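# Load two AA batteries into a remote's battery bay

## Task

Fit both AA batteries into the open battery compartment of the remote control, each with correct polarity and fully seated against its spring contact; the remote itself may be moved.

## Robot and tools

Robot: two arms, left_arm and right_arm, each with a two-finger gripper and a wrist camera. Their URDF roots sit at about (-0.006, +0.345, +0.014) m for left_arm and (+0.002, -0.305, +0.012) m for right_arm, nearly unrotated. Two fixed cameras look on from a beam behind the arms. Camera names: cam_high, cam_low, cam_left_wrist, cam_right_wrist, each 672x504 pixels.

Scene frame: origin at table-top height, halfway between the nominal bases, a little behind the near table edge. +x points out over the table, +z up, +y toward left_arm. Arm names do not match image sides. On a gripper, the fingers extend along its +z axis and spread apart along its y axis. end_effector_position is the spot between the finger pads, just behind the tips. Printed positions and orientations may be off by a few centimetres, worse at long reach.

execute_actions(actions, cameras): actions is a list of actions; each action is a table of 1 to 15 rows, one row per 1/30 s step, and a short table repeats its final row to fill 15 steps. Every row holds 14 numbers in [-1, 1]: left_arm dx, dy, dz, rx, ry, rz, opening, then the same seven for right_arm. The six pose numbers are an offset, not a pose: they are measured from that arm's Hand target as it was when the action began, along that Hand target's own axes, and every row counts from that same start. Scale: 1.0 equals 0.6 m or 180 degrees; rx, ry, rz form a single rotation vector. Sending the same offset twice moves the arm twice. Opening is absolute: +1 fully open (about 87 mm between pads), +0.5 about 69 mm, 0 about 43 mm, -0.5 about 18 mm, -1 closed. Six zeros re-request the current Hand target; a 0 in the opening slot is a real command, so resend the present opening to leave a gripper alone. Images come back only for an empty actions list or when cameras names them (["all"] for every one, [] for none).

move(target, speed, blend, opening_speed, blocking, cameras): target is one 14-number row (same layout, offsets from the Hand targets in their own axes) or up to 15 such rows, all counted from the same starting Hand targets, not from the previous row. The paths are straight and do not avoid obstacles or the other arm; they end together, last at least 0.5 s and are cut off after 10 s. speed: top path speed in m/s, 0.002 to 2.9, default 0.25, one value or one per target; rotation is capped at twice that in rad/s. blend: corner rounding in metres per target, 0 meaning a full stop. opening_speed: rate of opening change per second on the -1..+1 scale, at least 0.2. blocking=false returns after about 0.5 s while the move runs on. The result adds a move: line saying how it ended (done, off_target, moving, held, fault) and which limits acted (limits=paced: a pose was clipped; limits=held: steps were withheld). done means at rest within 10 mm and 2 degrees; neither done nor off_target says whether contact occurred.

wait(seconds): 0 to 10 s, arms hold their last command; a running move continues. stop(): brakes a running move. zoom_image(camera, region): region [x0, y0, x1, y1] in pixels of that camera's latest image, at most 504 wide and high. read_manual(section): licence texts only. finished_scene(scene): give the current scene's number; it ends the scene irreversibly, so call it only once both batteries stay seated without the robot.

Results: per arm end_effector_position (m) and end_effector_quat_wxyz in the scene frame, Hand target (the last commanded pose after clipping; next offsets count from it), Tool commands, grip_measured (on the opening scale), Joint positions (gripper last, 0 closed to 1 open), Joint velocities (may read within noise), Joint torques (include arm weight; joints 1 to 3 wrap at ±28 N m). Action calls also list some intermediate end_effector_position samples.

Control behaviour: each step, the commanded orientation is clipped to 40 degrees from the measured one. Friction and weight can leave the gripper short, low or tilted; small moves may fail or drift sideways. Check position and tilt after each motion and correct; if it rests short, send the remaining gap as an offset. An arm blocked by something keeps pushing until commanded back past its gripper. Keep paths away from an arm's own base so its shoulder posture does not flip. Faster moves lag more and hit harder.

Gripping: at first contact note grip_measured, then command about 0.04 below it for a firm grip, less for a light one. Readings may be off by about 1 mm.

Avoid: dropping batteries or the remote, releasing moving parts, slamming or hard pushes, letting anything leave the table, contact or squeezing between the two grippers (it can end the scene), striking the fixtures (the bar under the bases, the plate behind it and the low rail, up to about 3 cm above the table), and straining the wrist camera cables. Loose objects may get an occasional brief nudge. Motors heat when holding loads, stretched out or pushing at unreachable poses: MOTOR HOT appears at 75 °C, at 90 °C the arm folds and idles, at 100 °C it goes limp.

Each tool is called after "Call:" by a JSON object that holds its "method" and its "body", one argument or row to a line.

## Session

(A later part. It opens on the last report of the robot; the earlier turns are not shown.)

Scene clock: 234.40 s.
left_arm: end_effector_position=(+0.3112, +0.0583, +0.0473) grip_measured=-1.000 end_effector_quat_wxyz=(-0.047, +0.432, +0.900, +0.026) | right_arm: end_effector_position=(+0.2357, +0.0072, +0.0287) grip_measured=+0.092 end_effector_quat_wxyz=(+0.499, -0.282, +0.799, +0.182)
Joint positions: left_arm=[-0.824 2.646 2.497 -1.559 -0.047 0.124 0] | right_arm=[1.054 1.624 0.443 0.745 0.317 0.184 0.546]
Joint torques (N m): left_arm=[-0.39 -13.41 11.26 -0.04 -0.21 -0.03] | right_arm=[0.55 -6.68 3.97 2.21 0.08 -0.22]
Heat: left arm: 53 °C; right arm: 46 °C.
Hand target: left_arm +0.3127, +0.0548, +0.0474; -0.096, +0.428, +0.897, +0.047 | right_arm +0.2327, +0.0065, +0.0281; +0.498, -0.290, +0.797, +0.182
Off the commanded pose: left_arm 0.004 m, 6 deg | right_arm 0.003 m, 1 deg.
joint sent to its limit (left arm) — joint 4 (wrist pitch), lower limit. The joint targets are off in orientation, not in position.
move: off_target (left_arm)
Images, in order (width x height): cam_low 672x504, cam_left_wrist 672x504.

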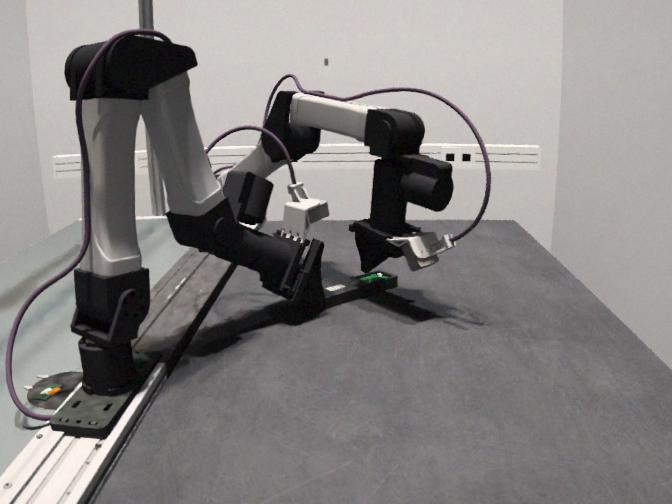

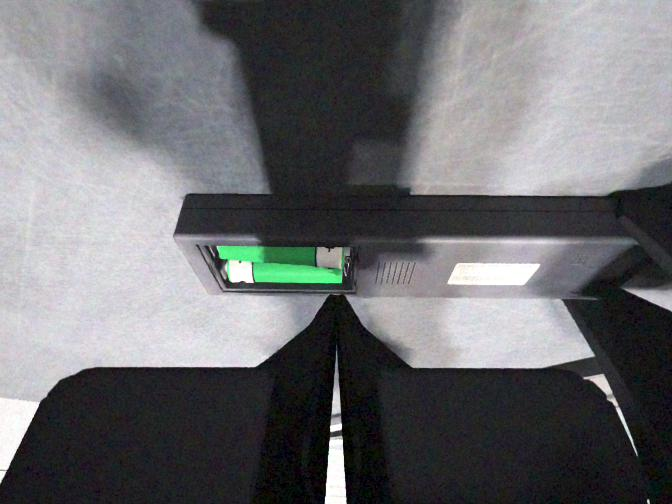

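Call:
{"method": "move", "body": {
  "target": [-0.008,0,0.018,0,0.0,0,-1,0,0,0,0,0,0,0],
  "speed": 0.1,
  "cameras": ["cam_left_wrist","cam_low"]
}}

Call:
{"method": "zoom_image", "body": {
  "camera": "cam_left_wrist",
  "region": [200, 180, 440, 360]
}}

Scene clock: 235.57 s.
left_arm: end_effector_position=(+0.3129, +0.0562, +0.0368) grip_measured=-1.000 end_effector_quat_wxyz=(-0.053, +0.432, +0.900, +0.028) | right_arm: end_effector_position=(+0.2357, +0.0072, +0.0287) grip_measured=+0.092 end_effector_quat_wxyz=(+0.499, -0.282, +0.799, +0.182)
Joint positions: left_arm=[-0.824 2.685 2.527 -1.561 -0.047 0.123 0] | right_arm=[1.054 1.624 0.443 0.745 0.317 0.184 0.546]
Joint torques (N m): left_arm=[-0.39 -13.45 11.22 -0.05 -0.22 -0.01] | right_arm=[0.57 -6.68 3.96 2.21 0.09 -0.22]
Heat: left arm: 54 °C; right arm: 46 °C.
Hand target: left_arm +0.3143, +0.0529, +0.0358; -0.096, +0.428, +0.897, +0.047 | right_arm +0.2327, +0.0065, +0.0281; +0.498, -0.290, +0.797, +0.182
Off the commanded pose: left_arm 0.004 m, 5 deg | right_arm 0.003 m, 1 deg.
joint sent to its limit (left arm) — joint 4 (wrist pitch), lower limit. The joint targets are off in orientation, not in position.
move: off_target (left_arm)
Images, in order (width x height): cam_low 672x504, cam_left_wrist 672x504.

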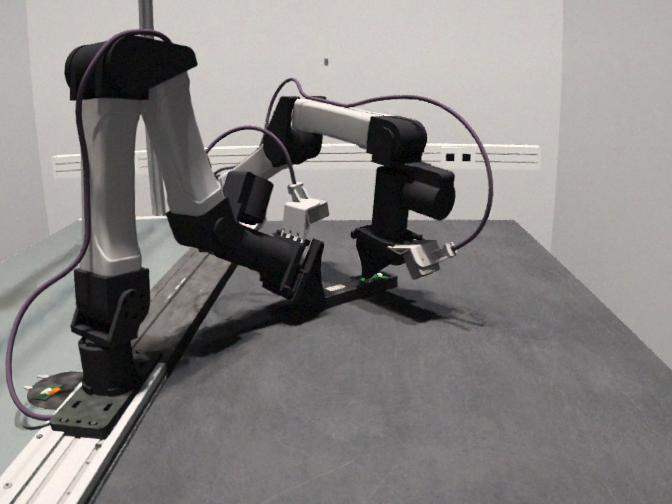

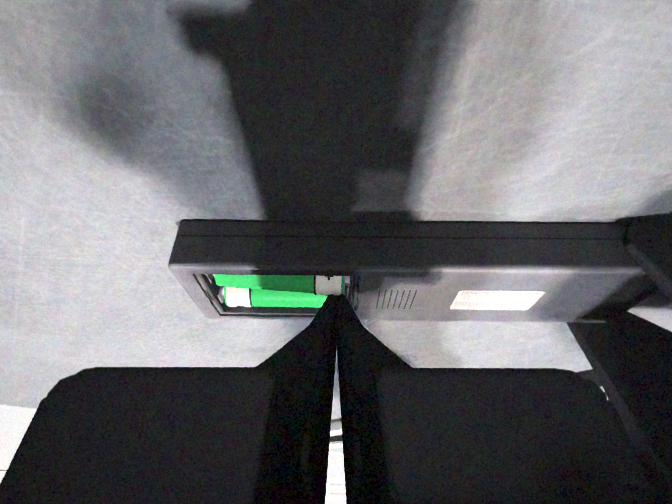

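Scaled by 2.100 from the camera's 672x504 image, which has a finer 960x720 frame.

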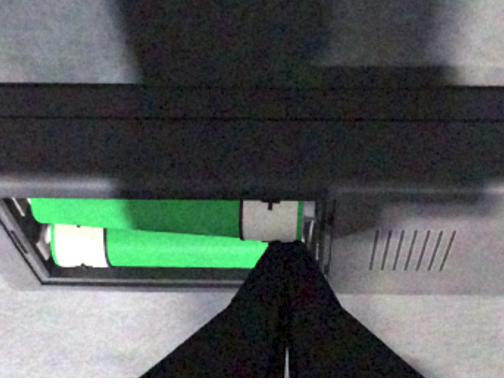

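Call:
{"method": "move", "body": {
  "target": [
    [-0.016,0,-0.018,0,0.0,0,-1,0,0,0,0,0,0,0],
    [-0.018,0,0.012,0,0.0,0,-1,0,0,0,0,0,0,0]
  ],
  "speed": 0.08,
  "cameras": ["cam_left_wrist","cam_right_wrist"]
}}

Call:
{"method": "zoom_image", "body": {
  "camera": "cam_left_wrist",
  "region": [200, 180, 440, 360]
}}

Call:
{"method": "zoom_image", "body": {
  "camera": "cam_right_wrist",
  "region": [260, 0, 400, 80]
}}

Scene clock: 237.97 s.
left_arm: end_effector_position=(+0.3202, +0.0491, +0.0352) grip_measured=-1.000 end_effector_quat_wxyz=(-0.039, +0.432, +0.901, +0.023) | right_arm: end_effector_position=(+0.2357, +0.0072, +0.0287) grip_measured=+0.092 end_effector_quat_wxyz=(+0.499, -0.282, +0.799, +0.182)
Joint positions: left_arm=[-0.824 2.722 2.6 -1.568 -0.047 0.122 0] | right_arm=[1.054 1.624 0.443 0.745 0.317 0.184 0.546]
Joint torques (N m): left_arm=[-0.5 -12.36 10.02 0.12 -0.22 -0.02] | right_arm=[0.57 -6.69 3.97 2.21 0.08 -0.22]
Heat: left arm: 54 °C; right arm: 46 °C.
Hand target: left_arm +0.3199, +0.0460, +0.0264; -0.096, +0.428, +0.897, +0.047 | right_arm +0.2328, +0.0064, +0.0281; +0.498, -0.290, +0.797, +0.182
Off the commanded pose: left_arm 0.009 m, 7 deg | right_arm 0.003 m, 1 deg.
joint sent to its limit (left arm) — joint 4 (wrist pitch), lower limit. The joint targets are off in orientation, not in position.
move: off_target (left_arm)
Images, in order (width x height): cam_left_wrist 672x504, cam_right_wrist 672x504.

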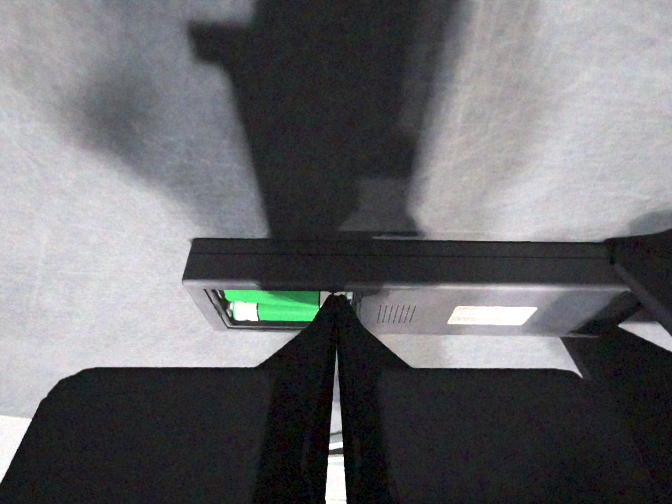

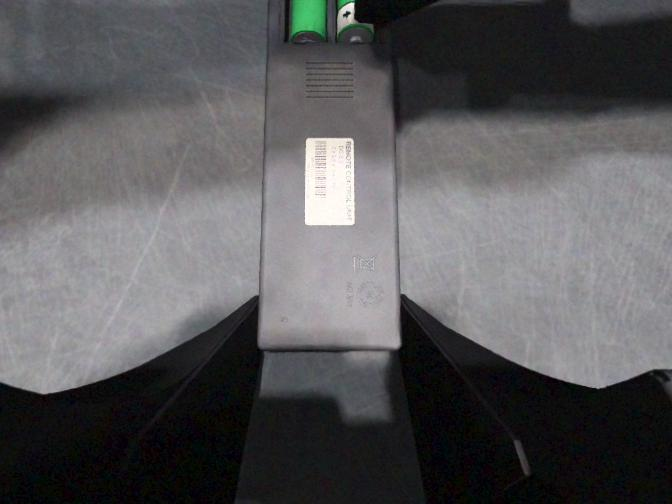

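Scaled by 2.100 from the camera's 672x504 image, which has a finer 960x720 frame.

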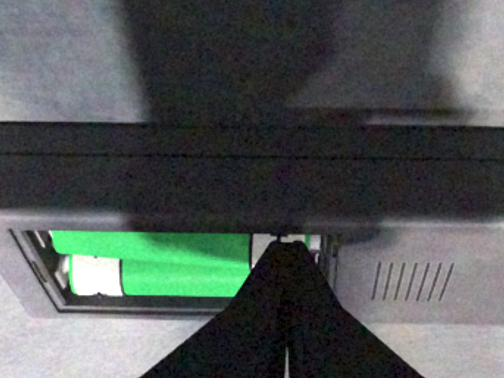

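Scaled by 3.600 from the camera's 672x504 image, which has a finer 960x720 frame.

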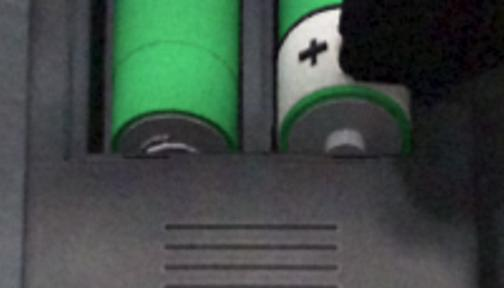

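Call:
{"method": "move", "body": {
  "target": [0.02,0,-0.08,0,-0.067,0,-1,0,0,0,0,0,0,0],
  "speed": 0.2
}}

Scene clock: 239.53 s.
left_arm: end_effector_position=(+0.3182, +0.0513, +0.0717) grip_measured=-1.000 end_effector_quat_wxyz=(-0.012, +0.431, +0.902, +0.012) | right_arm: end_effector_position=(+0.2357, +0.0072, +0.0287) grip_measured=+0.092 end_effector_quat_wxyz=(+0.499, -0.282, +0.799, +0.182)
Joint positions: left_arm=[-0.824 2.607 2.538 -1.564 -0.042 0.122 0] | right_arm=[1.054 1.624 0.443 0.745 0.317 0.183 0.546]
Joint torques (N m): left_arm=[0.06 -17.05 6.57 0.52 -0.03 0.07] | right_arm=[0.55 -6.68 3.97 2.21 0.08 -0.22]
Heat: left arm: 55 °C; right arm: 46 °C.
Hand target: left_arm +0.3189, +0.0470, +0.0758; -0.002, +0.431, +0.902, +0.002 | right_arm +0.2328, +0.0064, +0.0281; +0.498, -0.290, +0.797, +0.182
Off the commanded pose: left_arm 0.006 m, 2 deg | right_arm 0.003 m, 1 deg.
move: done

Call:
{"method": "move", "body": {
  "target": [0.0127,0.0238,0.035,0,0,-0.5,-1,0,0,0,0,0,0,0],
  "speed": 0.5,
  "cameras": ["cam_left_wrist","cam_right_wrist"]
}}

Call:
{"method": "zoom_image", "body": {
  "camera": "cam_left_wrist",
  "region": [220, 200, 460, 420]
}}

Call:
{"method": "zoom_image", "body": {
  "camera": "cam_right_wrist",
  "region": [260, 0, 400, 80]
}}

Scene clock: 242.43 s.
left_arm: end_effector_position=(+0.3234, +0.0657, +0.0453) grip_measured=-1.000 end_effector_quat_wxyz=(-0.011, -0.330, +0.944, +0.018) | right_arm: end_effector_position=(+0.2357, +0.0072, +0.0287) grip_measured=+0.092 end_effector_quat_wxyz=(+0.499, -0.282, +0.799, +0.182)
Joint positions: left_arm=[-0.682 2.37 2.014 -1.283 -0.034 -1.301 0] | right_arm=[1.054 1.624 0.443 0.745 0.317 0.183 0.546]
Joint torques (N m): left_arm=[-0.23 -16.96 6.39 0.44 -0.19 -0.07] | right_arm=[0.57 -6.68 3.97 2.21 0.08 -0.22]
Heat: left arm: 56 °C; right arm: 46 °C.
Hand target: left_arm +0.3252, +0.0622, +0.0549; +0.000, -0.334, +0.943, +0.002 | right_arm +0.2328, +0.0064, +0.0281; +0.498, -0.290, +0.797, +0.182
Off the commanded pose: left_arm 0.010 m, 2 deg | right_arm 0.003 m, 1 deg.
move: done
Images, in order (width x height): cam_left_wrist 672x504, cam_right_wrist 672x504.

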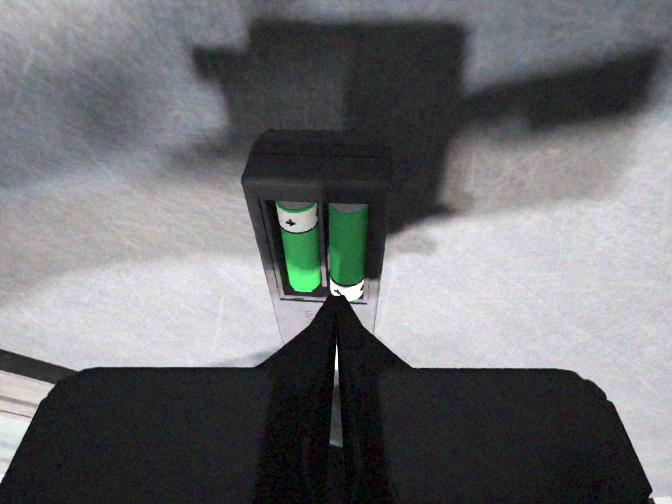

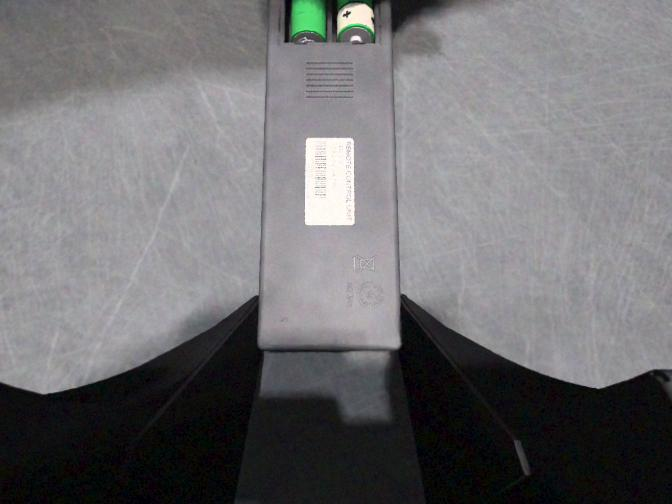

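Scaled by 2.100 from the camera's 672x504 image, which has a finer 960x720 frame.

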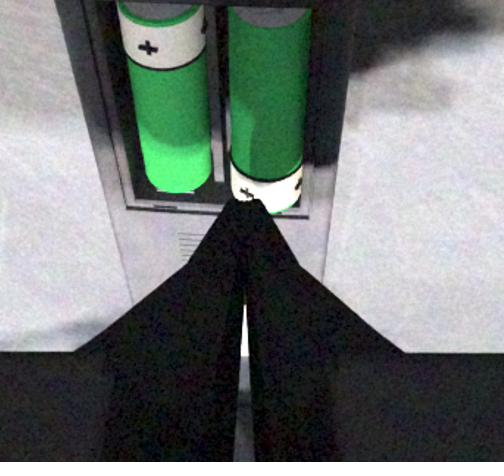

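Scaled by 3.600 from the camera's 672x504 image, which has a finer 960x720 frame.

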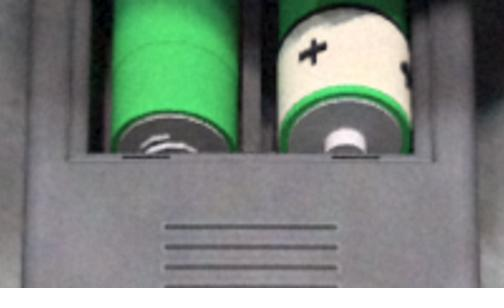

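Call:
{"method": "move", "body": {
  "target": [
    [0.003,-0.002,0.03,0,0.02,0,-1,0,0,0,0,0,0,0],
    [0.003,0.0,0.108,0,0.02,0,-1,0,0,0,0,0,0,0]
  ],
  "speed": 0.1,
  "cameras": ["cam_left_wrist","cam_right_wrist"]
}}

Call:
{"method": "zoom_image", "body": {
  "camera": "cam_left_wrist",
  "region": [220, 200, 460, 420]
}}

Call:
{"method": "zoom_image", "body": {
  "camera": "cam_right_wrist",
  "region": [260, 0, 400, 80]
}}

Scene clock: 244.67 s.
left_arm: end_effector_position=(+0.3244, +0.0627, +0.0318) grip_measured=-1.000 end_effector_quat_wxyz=(-0.034, -0.339, +0.940, -0.026) | right_arm: end_effector_position=(+0.2356, +0.0073, +0.0287) grip_measured=+0.092 end_effector_quat_wxyz=(+0.499, -0.282, +0.799, +0.183)
Joint positions: left_arm=[-0.65 2.336 1.889 -1.147 0.054 -1.286 0] | right_arm=[1.054 1.624 0.443 0.745 0.317 0.184 0.546]
Joint torques (N m): left_arm=[-0.8 -7.34 2.7 1.27 -0.42 0.11] | right_arm=[0.57 -6.69 3.96 2.21 0.09 -0.23]
Heat: left arm: 56 °C; right arm: 46 °C.
Hand target: left_arm +0.3237, +0.0611, -0.0098; -0.030, -0.333, +0.942, -0.008 | right_arm +0.2327, +0.0064, +0.0281; +0.498, -0.290, +0.797, +0.182
Off the commanded pose: left_arm 0.042 m, 2 deg | right_arm 0.003 m, 1 deg.
move: off_target (left_arm)
Images, in order (width x height): cam_left_wrist 672x504, cam_right_wrist 672x504.

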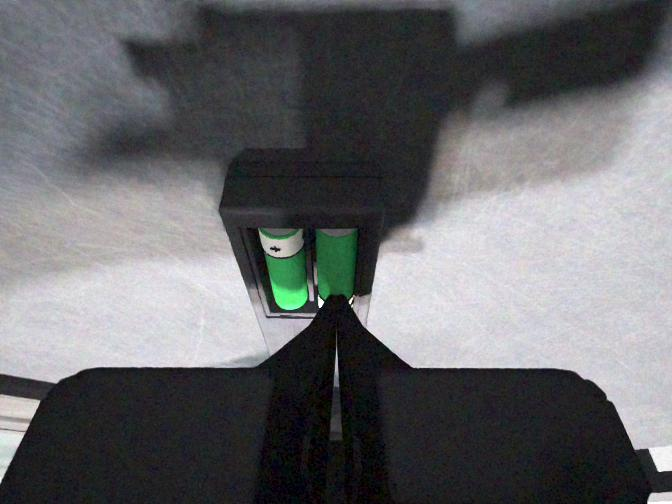

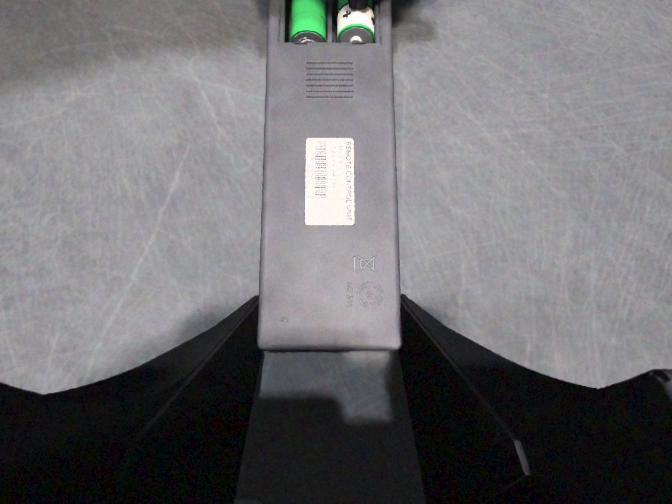

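Scaled by 2.100 from the camera's 672x504 image, which has a finer 960x720 frame.

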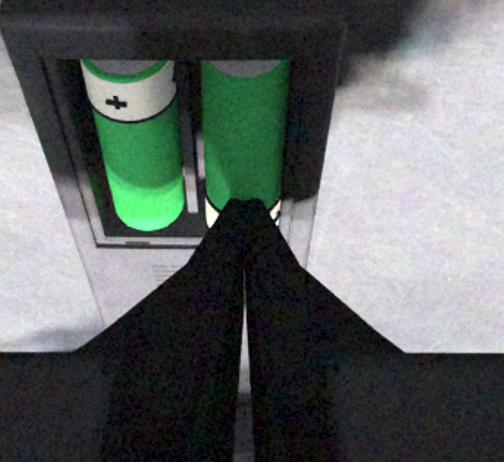

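Scaled by 3.600 from the camera's 672x504 image, which has a finer 960x720 frame.

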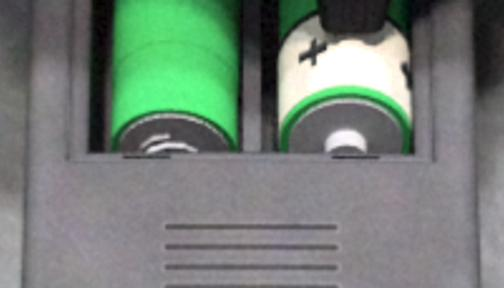

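Call:
{"method": "move", "body": {
  "target": [0.0,0.0,0.09,0,0.0,0,-1,0,0,0,0,0,0,0],
  "speed": 0.1,
  "cameras": ["cam_left_wrist","cam_right_wrist"]
}}

Call:
{"method": "zoom_image", "body": {
  "camera": "cam_left_wrist",
  "region": [220, 200, 460, 420]
}}

Call:
{"method": "zoom_image", "body": {
  "camera": "cam_right_wrist",
  "region": [260, 0, 400, 80]
}}

Scene clock: 245.93 s.
left_arm: end_effector_position=(+0.3223, +0.0640, +0.0252) grip_measured=-1.000 end_effector_quat_wxyz=(-0.037, -0.339, +0.939, -0.050) | right_arm: end_effector_position=(+0.2356, +0.0073, +0.0287) grip_measured=+0.092 end_effector_quat_wxyz=(+0.499, -0.282, +0.799, +0.183)
Joint positions: left_arm=[-0.637 2.296 1.788 -1.052 0.087 -1.275 0] | right_arm=[1.054 1.624 0.443 0.745 0.317 0.184 0.546]
Joint torques (N m): left_arm=[-1.99 0.5 -0.59 2.16 -0.75 -0.04] | right_arm=[0.57 -6.68 3.97 2.21 0.09 -0.23]
Heat: left arm: 56 °C; right arm: 46 °C.
Hand target: left_arm +0.3210, +0.0593, -0.0638; -0.029, -0.333, +0.942, -0.008 | right_arm +0.2327, +0.0064, +0.0281; +0.498, -0.290, +0.797, +0.182
Off the commanded pose: left_arm 0.089 m, 5 deg | right_arm 0.003 m, 1 deg.
move: off_target (left_arm)
Images, in order (width x height): cam_left_wrist 672x504, cam_right_wrist 672x504.

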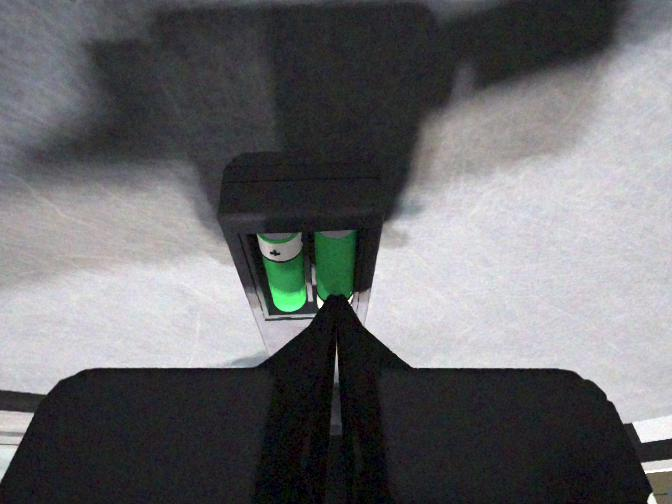

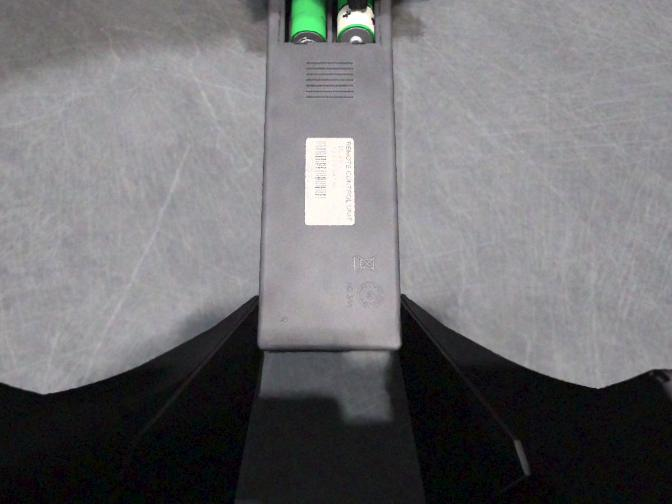

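Scaled by 2.100 from the camera's 672x504 image, which has a finer 960x720 frame.

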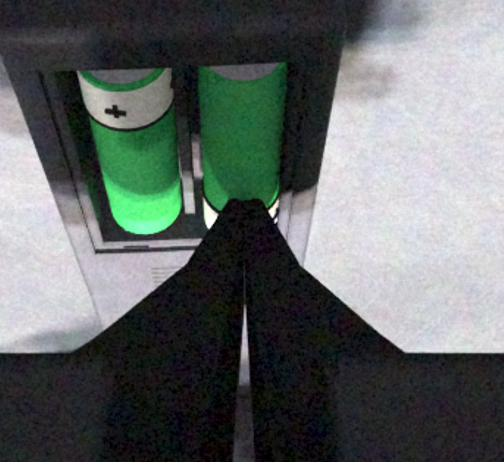

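Scaled by 3.600 from the camera's 672x504 image, which has a finer 960x720 frame.

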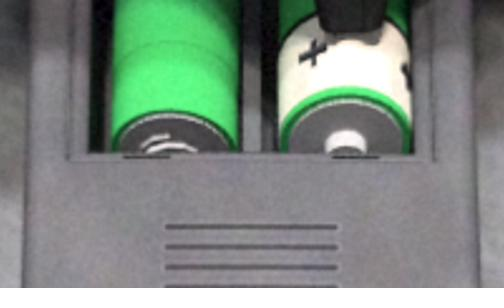

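Call:
{"method": "move", "body": {
  "target": [
    [0.0,0.0,-0.12,0,0.0,0,-1,0,0,0,0,0,0,0],
    [-0.07,0.0,-0.10,0,0.0,0,-1,0,0,0,0,0,0,0]
  ],
  "speed": 0.1,
  "cameras": ["cam_left_wrist","cam_right_wrist"]
}}

Call:
{"method": "zoom_image", "body": {
  "camera": "cam_right_wrist",
  "region": [260, 0, 400, 80]
}}

Scene clock: 248.50 s.
left_arm: end_effector_position=(+0.3443, +0.0791, +0.0309) grip_measured=-1.000 end_effector_quat_wxyz=(-0.056, -0.335, +0.940, -0.041) | right_arm: end_effector_position=(+0.2356, +0.0073, +0.0287) grip_measured=+0.092 end_effector_quat_wxyz=(+0.499, -0.282, +0.799, +0.183)
Joint positions: left_arm=[-0.576 2.383 1.959 -1.18 0.105 -1.204 0] | right_arm=[1.054 1.624 0.443 0.745 0.317 0.184 0.546]
Joint torques (N m): left_arm=[0.25 -7.01 7.47 0.93 -0.91 0.18] | right_arm=[0.55 -6.69 3.97 2.21 0.09 -0.23]
Heat: left arm: 55 °C; right arm: 46 °C.
Hand target: left_arm +0.3566, +0.0878, -0.0064; -0.030, -0.333, +0.942, -0.008 | right_arm +0.2327, +0.0064, +0.0281; +0.498, -0.290, +0.797, +0.182
Off the commanded pose: left_arm 0.040 m, 5 deg | right_arm 0.003 m, 1 deg.
move: off_target (left_arm)
Images, in order (width x height): cam_left_wrist 672x504, cam_right_wrist 672x504.

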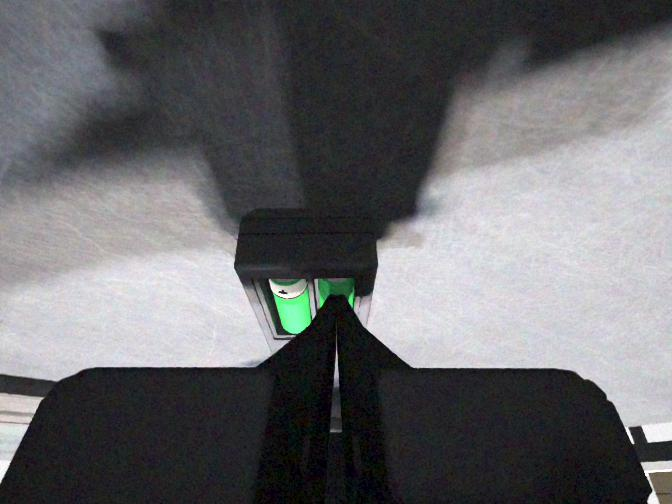

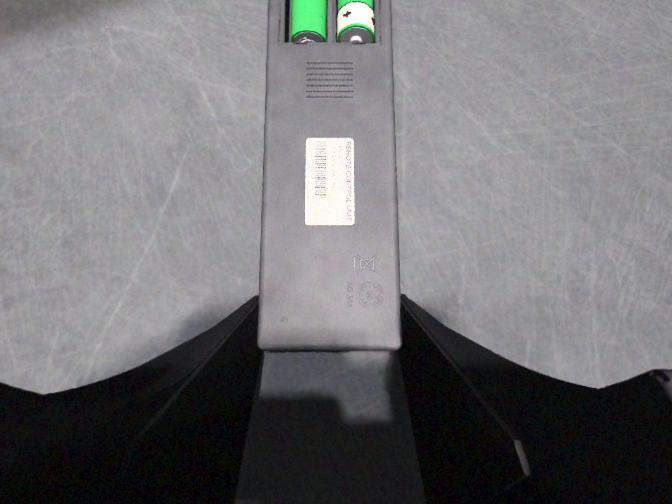

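Scaled by 3.600 from the camera's 672x504 image, which has a finer 960x720 frame.

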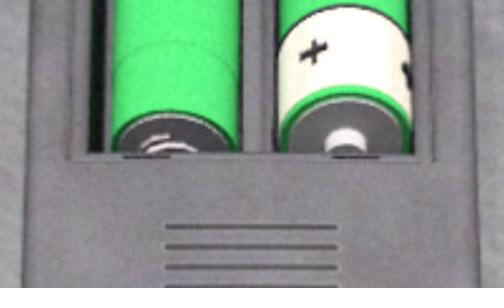

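Call:
{"method": "move", "body": {
  "target": [
    [0.0,0.0,-0.09,0,0.0,0,-1,0,0,0,0,0,0,0],
    [0.076,-0.003,-0.078,0,0.0,0,-1,0,0,0,0,0,0,0]
  ],
  "speed": 0.12,
  "blend": 0.01,
  "cameras": ["cam_left_wrist","cam_right_wrist"]
}}

Call:
{"method": "zoom_image", "body": {
  "camera": "cam_left_wrist",
  "region": [220, 200, 460, 420]
}}

Scene clock: 251.13 s.
left_arm: end_effector_position=(+0.3228, +0.0607, +0.0358) grip_measured=-1.000 end_effector_quat_wxyz=(-0.041, -0.330, +0.943, +0.001) | right_arm: end_effector_position=(+0.2356, +0.0073, +0.0287) grip_measured=+0.092 end_effector_quat_wxyz=(+0.499, -0.282, +0.799, +0.183)
Joint positions: left_arm=[-0.664 2.397 2.011 -1.262 0.034 -1.281 0] | right_arm=[1.054 1.624 0.443 0.745 0.317 0.184 0.546]
Joint torques (N m): left_arm=[-0.14 -16.72 6.2 0.37 -0.23 -0.04] | right_arm=[0.55 -6.68 3.97 2.21 0.09 -0.22]
Heat: left arm: 55 °C; right arm: 46 °C.
Hand target: left_arm +0.3246, +0.0594, +0.0431; -0.030, -0.333, +0.942, -0.008 | right_arm +0.2328, +0.0064, +0.0281; +0.498, -0.290, +0.797, +0.182
Off the commanded pose: left_arm 0.008 m, 2 deg | right_arm 0.003 m, 1 deg.
move: done
Images, in order (width x height): cam_left_wrist 672x504, cam_right_wrist 672x504.

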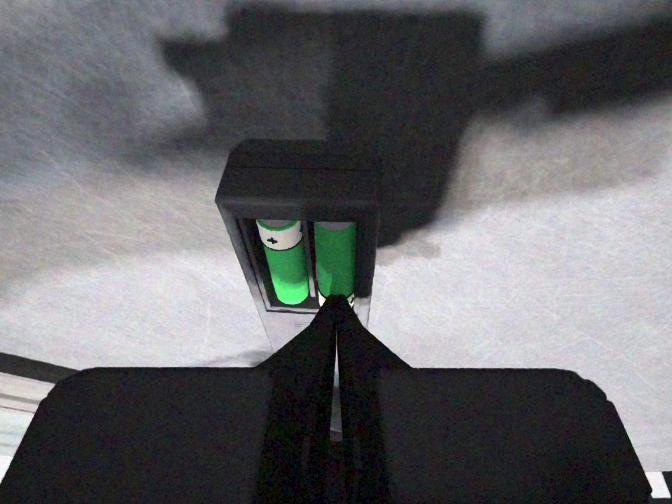

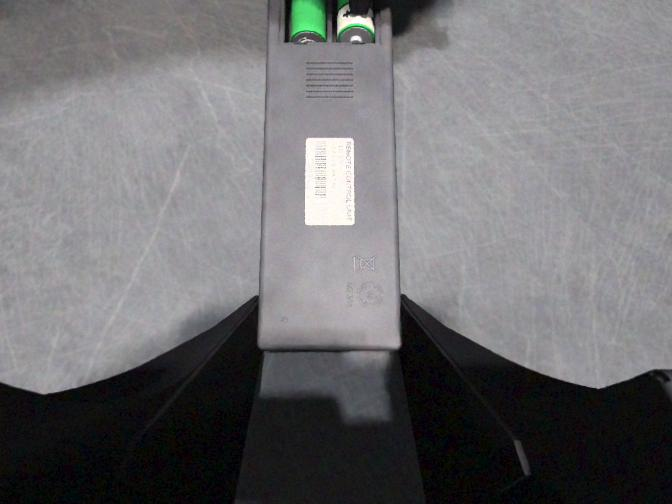

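Scaled by 2.100 from the camera's 672x504 image, which has a finer 960x720 frame.

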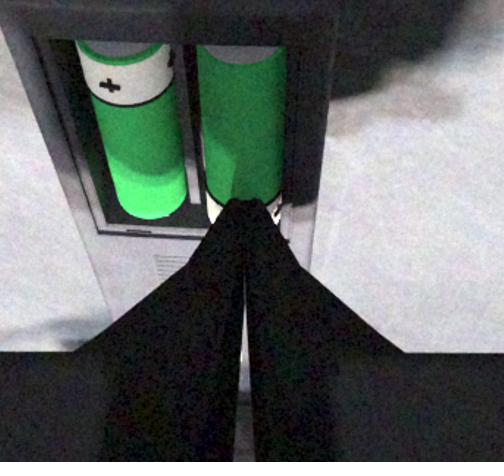

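Call:
{"method": "move", "body": {
  "target": [
    [0,0.0,0.09,0,0.0,0,-1,0,0,0,0,0,0,0],
    [-0.01,0.03,0.1,0,0.0,0,-1,0,0,0,0,0,0,0],
    [-0.01,-0.03,0.1,0,0.0,0,-1,0,0,0,0,0,0,0],
    [-0.01,0.03,0.1,0,0.0,0,-1,0,0,0,0,0,0,0],
    [-0.01,0.0,0.11,0,0.0,0,-1,0,0,0,0,0,0,0]
  ],
  "speed": 0.12,
  "blend": [0,0.005,0.005,0.005,0],
  "cameras": ["cam_left_wrist","cam_right_wrist"]
}}

Call:
{"method": "zoom_image", "body": {
  "camera": "cam_left_wrist",
  "region": [220, 200, 460, 420]
}}

Call:
{"method": "zoom_image", "body": {
  "camera": "cam_right_wrist",
  "region": [260, 0, 400, 80]
}}

Scene clock: 253.53 s.
left_arm: end_effector_position=(+0.3246, +0.0596, +0.0312) grip_measured=-1.000 end_effector_quat_wxyz=(-0.038, -0.337, +0.939, -0.048) | right_arm: end_effector_position=(+0.2364, +0.0064, +0.0287) grip_measured=+0.092 end_effector_quat_wxyz=(+0.500, -0.278, +0.800, +0.181)
Joint positions: left_arm=[-0.643 2.315 1.845 -1.094 0.086 -1.278 0] | right_arm=[1.054 1.624 0.443 0.744 0.325 0.19 0.546]
Joint torques (N m): left_arm=[-1.06 -3.66 5.01 1.21 -0.72 0.05] | right_arm=[0.57 -6.69 3.96 2.21 0.01 -0.29]
Heat: left arm: 54 °C; right arm: 46 °C.
Hand target: left_arm +0.3261, +0.0609, -0.0232; -0.030, -0.333, +0.942, -0.008 | right_arm +0.2327, +0.0064, +0.0281; +0.498, -0.290, +0.797, +0.182
Off the commanded pose: left_arm 0.054 m, 5 deg | right_arm 0.004 m, 1 deg.
move: off_target (left_arm)
Images, in order (width x height): cam_left_wrist 672x504, cam_right_wrist 672x504.

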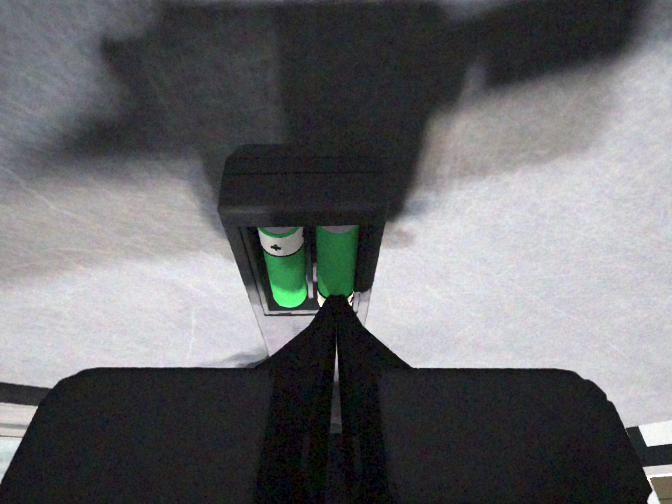

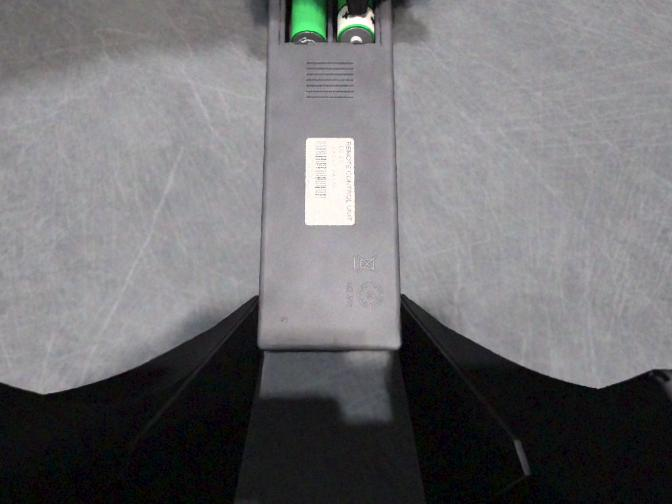

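Scaled by 2.100 from the camera's 672x504 image, which has a finer 960x720 frame.

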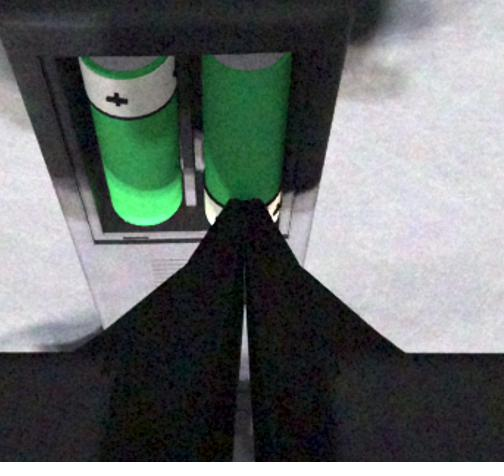

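Scaled by 3.600 from the camera's 672x504 image, which has a finer 960x720 frame.

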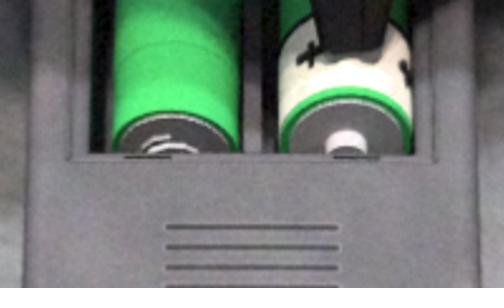

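Call:
{"method": "move", "body": {
  "target": [
    [0,0,-0.09,0,0,0,-1,0,0,0,0,0,0,0],
    [0,0,-0.12,0,-0.02,0,-0.5,0,0,0,0,0,0,0]
  ],
  "speed": 0.12,
  "cameras": ["cam_left_wrist"]
}}

Call:
{"method": "zoom_image", "body": {
  "camera": "cam_left_wrist",
  "region": [220, 200, 460, 420]
}}

Scene clock: 256.87 s.
left_arm: end_effector_position=(+0.3259, +0.0682, +0.0387) grip_measured=-0.500 end_effector_quat_wxyz=(-0.012, -0.333, +0.943, +0.008) | right_arm: end_effector_position=(+0.2365, +0.0062, +0.0287) grip_measured=+0.092 end_effector_quat_wxyz=(+0.500, -0.280, +0.799, +0.180)
Joint positions: left_arm=[-0.668 2.356 1.964 -1.231 -0.021 -1.293 0.25] | right_arm=[1.054 1.624 0.443 0.744 0.324 0.183 0.546]
Joint torques (N m): left_arm=[-0.64 -14.19 11.22 0.07 -0.32 -0.05] | right_arm=[0.57 -6.69 3.97 2.21 0.01 -0.22]
Heat: left arm: 55 °C; right arm: 46 °C.
Hand target: left_arm +0.3297, +0.0634, +0.0486; +0.000, -0.334, +0.943, +0.002 | right_arm +0.2327, +0.0064, +0.0281; +0.498, -0.290, +0.797, +0.182
Off the commanded pose: left_arm 0.012 m, 2 deg | right_arm 0.004 m, 1 deg.
move: off_target (left_arm); target 2's new opening was sent with left_arm's hand 0.012 m and 2 deg from that target
Images, in order (width x height): cam_left_wrist 672x504.

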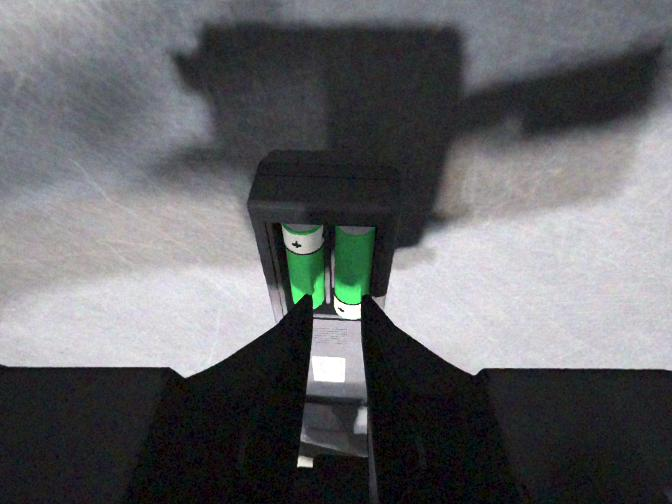

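Scaled by 2.100 from the camera's 672x504 image, which has a finer 960x720 frame.

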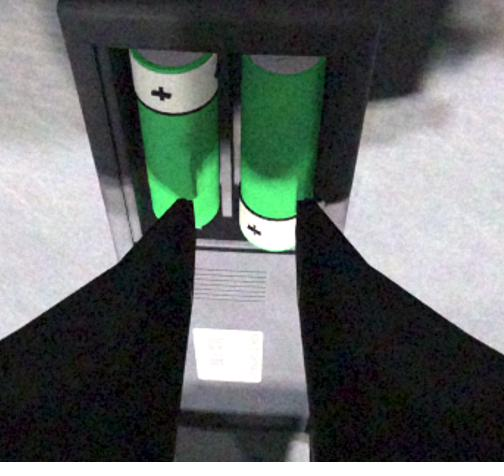

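Call:
{"method": "move", "body": {
  "target": [
    [0.011,-0.004,0.012,0,0,0,-0.45,0,0,0,0,0,0,0],
    [0.011,-0.003,0.045,0,0,0,-0.45,0,0,0,0,0,0,0]
  ],
  "speed": 0.1,
  "cameras": ["cam_left_wrist"]
}}

Call:
{"method": "zoom_image", "body": {
  "camera": "cam_left_wrist",
  "region": [220, 200, 460, 420]
}}

Scene clock: 258.33 s.
left_arm: end_effector_position=(+0.3250, +0.0607, +0.0336) grip_measured=-0.450 end_effector_quat_wxyz=(-0.007, -0.333, +0.943, +0.001) | right_arm: end_effector_position=(+0.2363, +0.0065, +0.0287) grip_measured=+0.092 end_effector_quat_wxyz=(+0.500, -0.279, +0.800, +0.181)
Joint positions: left_arm=[-0.683 2.356 1.944 -1.194 -0.021 -1.307 0.275] | right_arm=[1.054 1.624 0.443 0.744 0.323 0.186 0.546]
Joint torques (N m): left_arm=[-0.51 -12.33 5.55 0.75 -0.31 -0.03] | right_arm=[0.55 -6.68 3.97 2.21 0.03 -0.26]
Heat: left arm: 55 °C; right arm: 46 °C.
Hand target: left_arm +0.3256, +0.0580, +0.0215; +0.000, -0.334, +0.943, +0.002 | right_arm +0.2327, +0.0064, +0.0281; +0.498, -0.290, +0.797, +0.182
Off the commanded pose: left_arm 0.012 m, 1 deg | right_arm 0.004 m, 1 deg.
move: off_target (left_arm)
Images, in order (width x height): cam_left_wrist 672x504.

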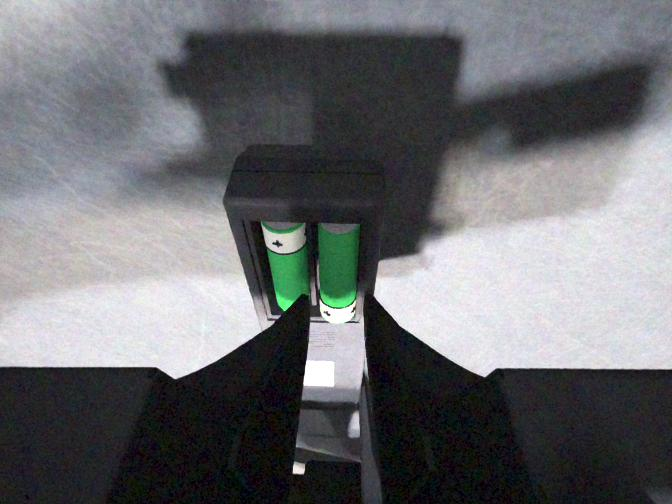

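Scaled by 2.100 from the camera's 672x504 image, which has a finer 960x720 frame.

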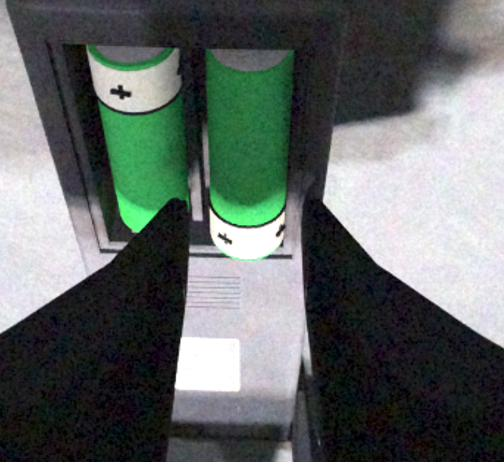

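Call:
{"method": "move", "body": {
  "target": [0,0,0.015,0,0,0,-0.8,0,0,0,0,0,0,0],
  "opening_speed": 0.4,
  "cameras": ["cam_left_wrist","cam_right_wrist"]
}}

Call:
{"method": "zoom_image", "body": {
  "camera": "cam_left_wrist",
  "region": [220, 200, 460, 420]
}}

Call:
{"method": "zoom_image", "body": {
  "camera": "cam_right_wrist",
  "region": [260, 0, 400, 80]
}}

Scene clock: 259.70 s.
left_arm: end_effector_position=(+0.3258, +0.0599, +0.0329) grip_measured=-0.798 end_effector_quat_wxyz=(-0.004, -0.334, +0.943, -0.004) | right_arm: end_effector_position=(+0.2363, +0.0065, +0.0287) grip_measured=+0.092 end_effector_quat_wxyz=(+0.500, -0.278, +0.800, +0.181)
Joint positions: left_arm=[-0.683 2.35 1.93 -1.176 -0.019 -1.307 0.101] | right_arm=[1.054 1.624 0.443 0.744 0.323 0.189 0.546]
Joint torques (N m): left_arm=[-0.53 -11.04 4.48 0.91 -0.33 -0.01] | right_arm=[0.58 -6.67 3.97 2.21 0.03 -0.28]
Heat: left arm: 55 °C; right arm: 46 °C.
Hand target: left_arm +0.3256, +0.0580, +0.0126; +0.000, -0.334, +0.943, +0.002 | right_arm +0.2327, +0.0064, +0.0281; +0.498, -0.290, +0.797, +0.182
Off the commanded pose: left_arm 0.020 m, 1 deg | right_arm 0.004 m, 1 deg.
move: off_target (left_arm)
Images, in order (width x height): cam_left_wrist 672x504, cam_right_wrist 672x504.

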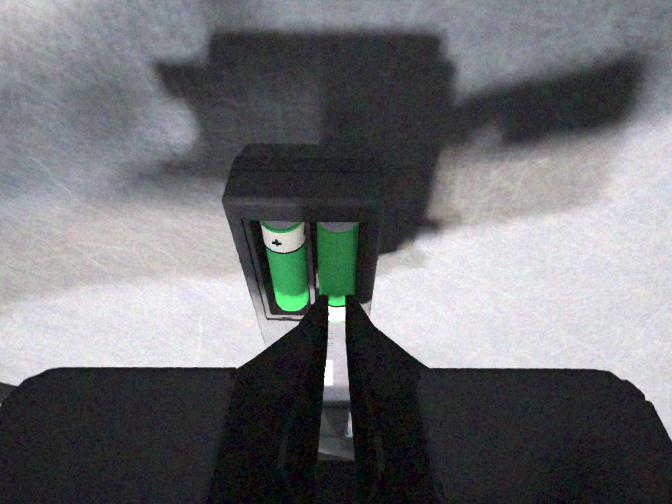

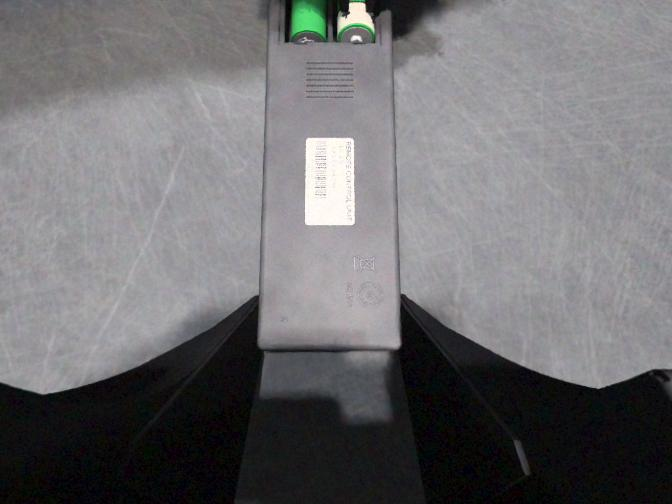

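Scaled by 2.100 from the camera's 672x504 image, which has a finer 960x720 frame.

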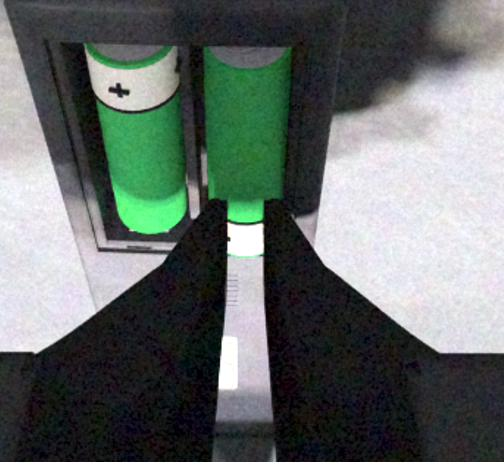

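Scaled by 3.600 from the camera's 672x504 image, which has a finer 960x720 frame.

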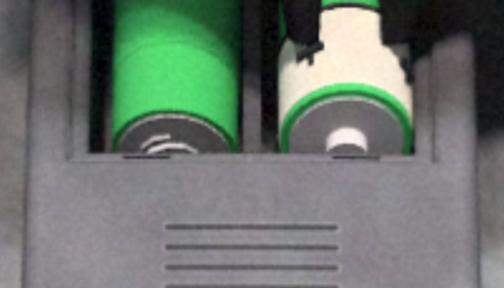

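Call:
{"method": "move", "body": {
  "target": [0,0,-0.14,0,0,0,-0.8,0,0,0,0,0,0,0],
  "speed": 0.15
}}

Scene clock: 263.40 s.
left_arm: end_effector_position=(+0.3252, +0.0618, +0.0917) grip_measured=-0.800 end_effector_quat_wxyz=(-0.008, -0.334, +0.942, +0.003) | right_arm: end_effector_position=(+0.2364, +0.0064, +0.0287) grip_measured=+0.092 end_effector_quat_wxyz=(+0.500, -0.280, +0.799, +0.180)
Joint positions: left_arm=[-0.685 2.349 2.162 -1.423 -0.022 -1.312 0.1] | right_arm=[1.054 1.624 0.443 0.744 0.323 0.184 0.546]
Joint torques (N m): left_arm=[-0.8 -13.05 11.11 0.1 -0.3 -0.04] | right_arm=[0.57 -6.68 3.96 2.21 0.03 -0.23]
Heat: left arm: 56 °C; right arm: 46 °C.
Hand target: left_arm +0.3257, +0.0576, +0.0966; +0.000, -0.334, +0.943, +0.002 | right_arm +0.2327, +0.0064, +0.0281; +0.498, -0.290, +0.797, +0.182
Off the commanded pose: left_arm 0.006 m, 1 deg | right_arm 0.004 m, 1 deg.
move: done


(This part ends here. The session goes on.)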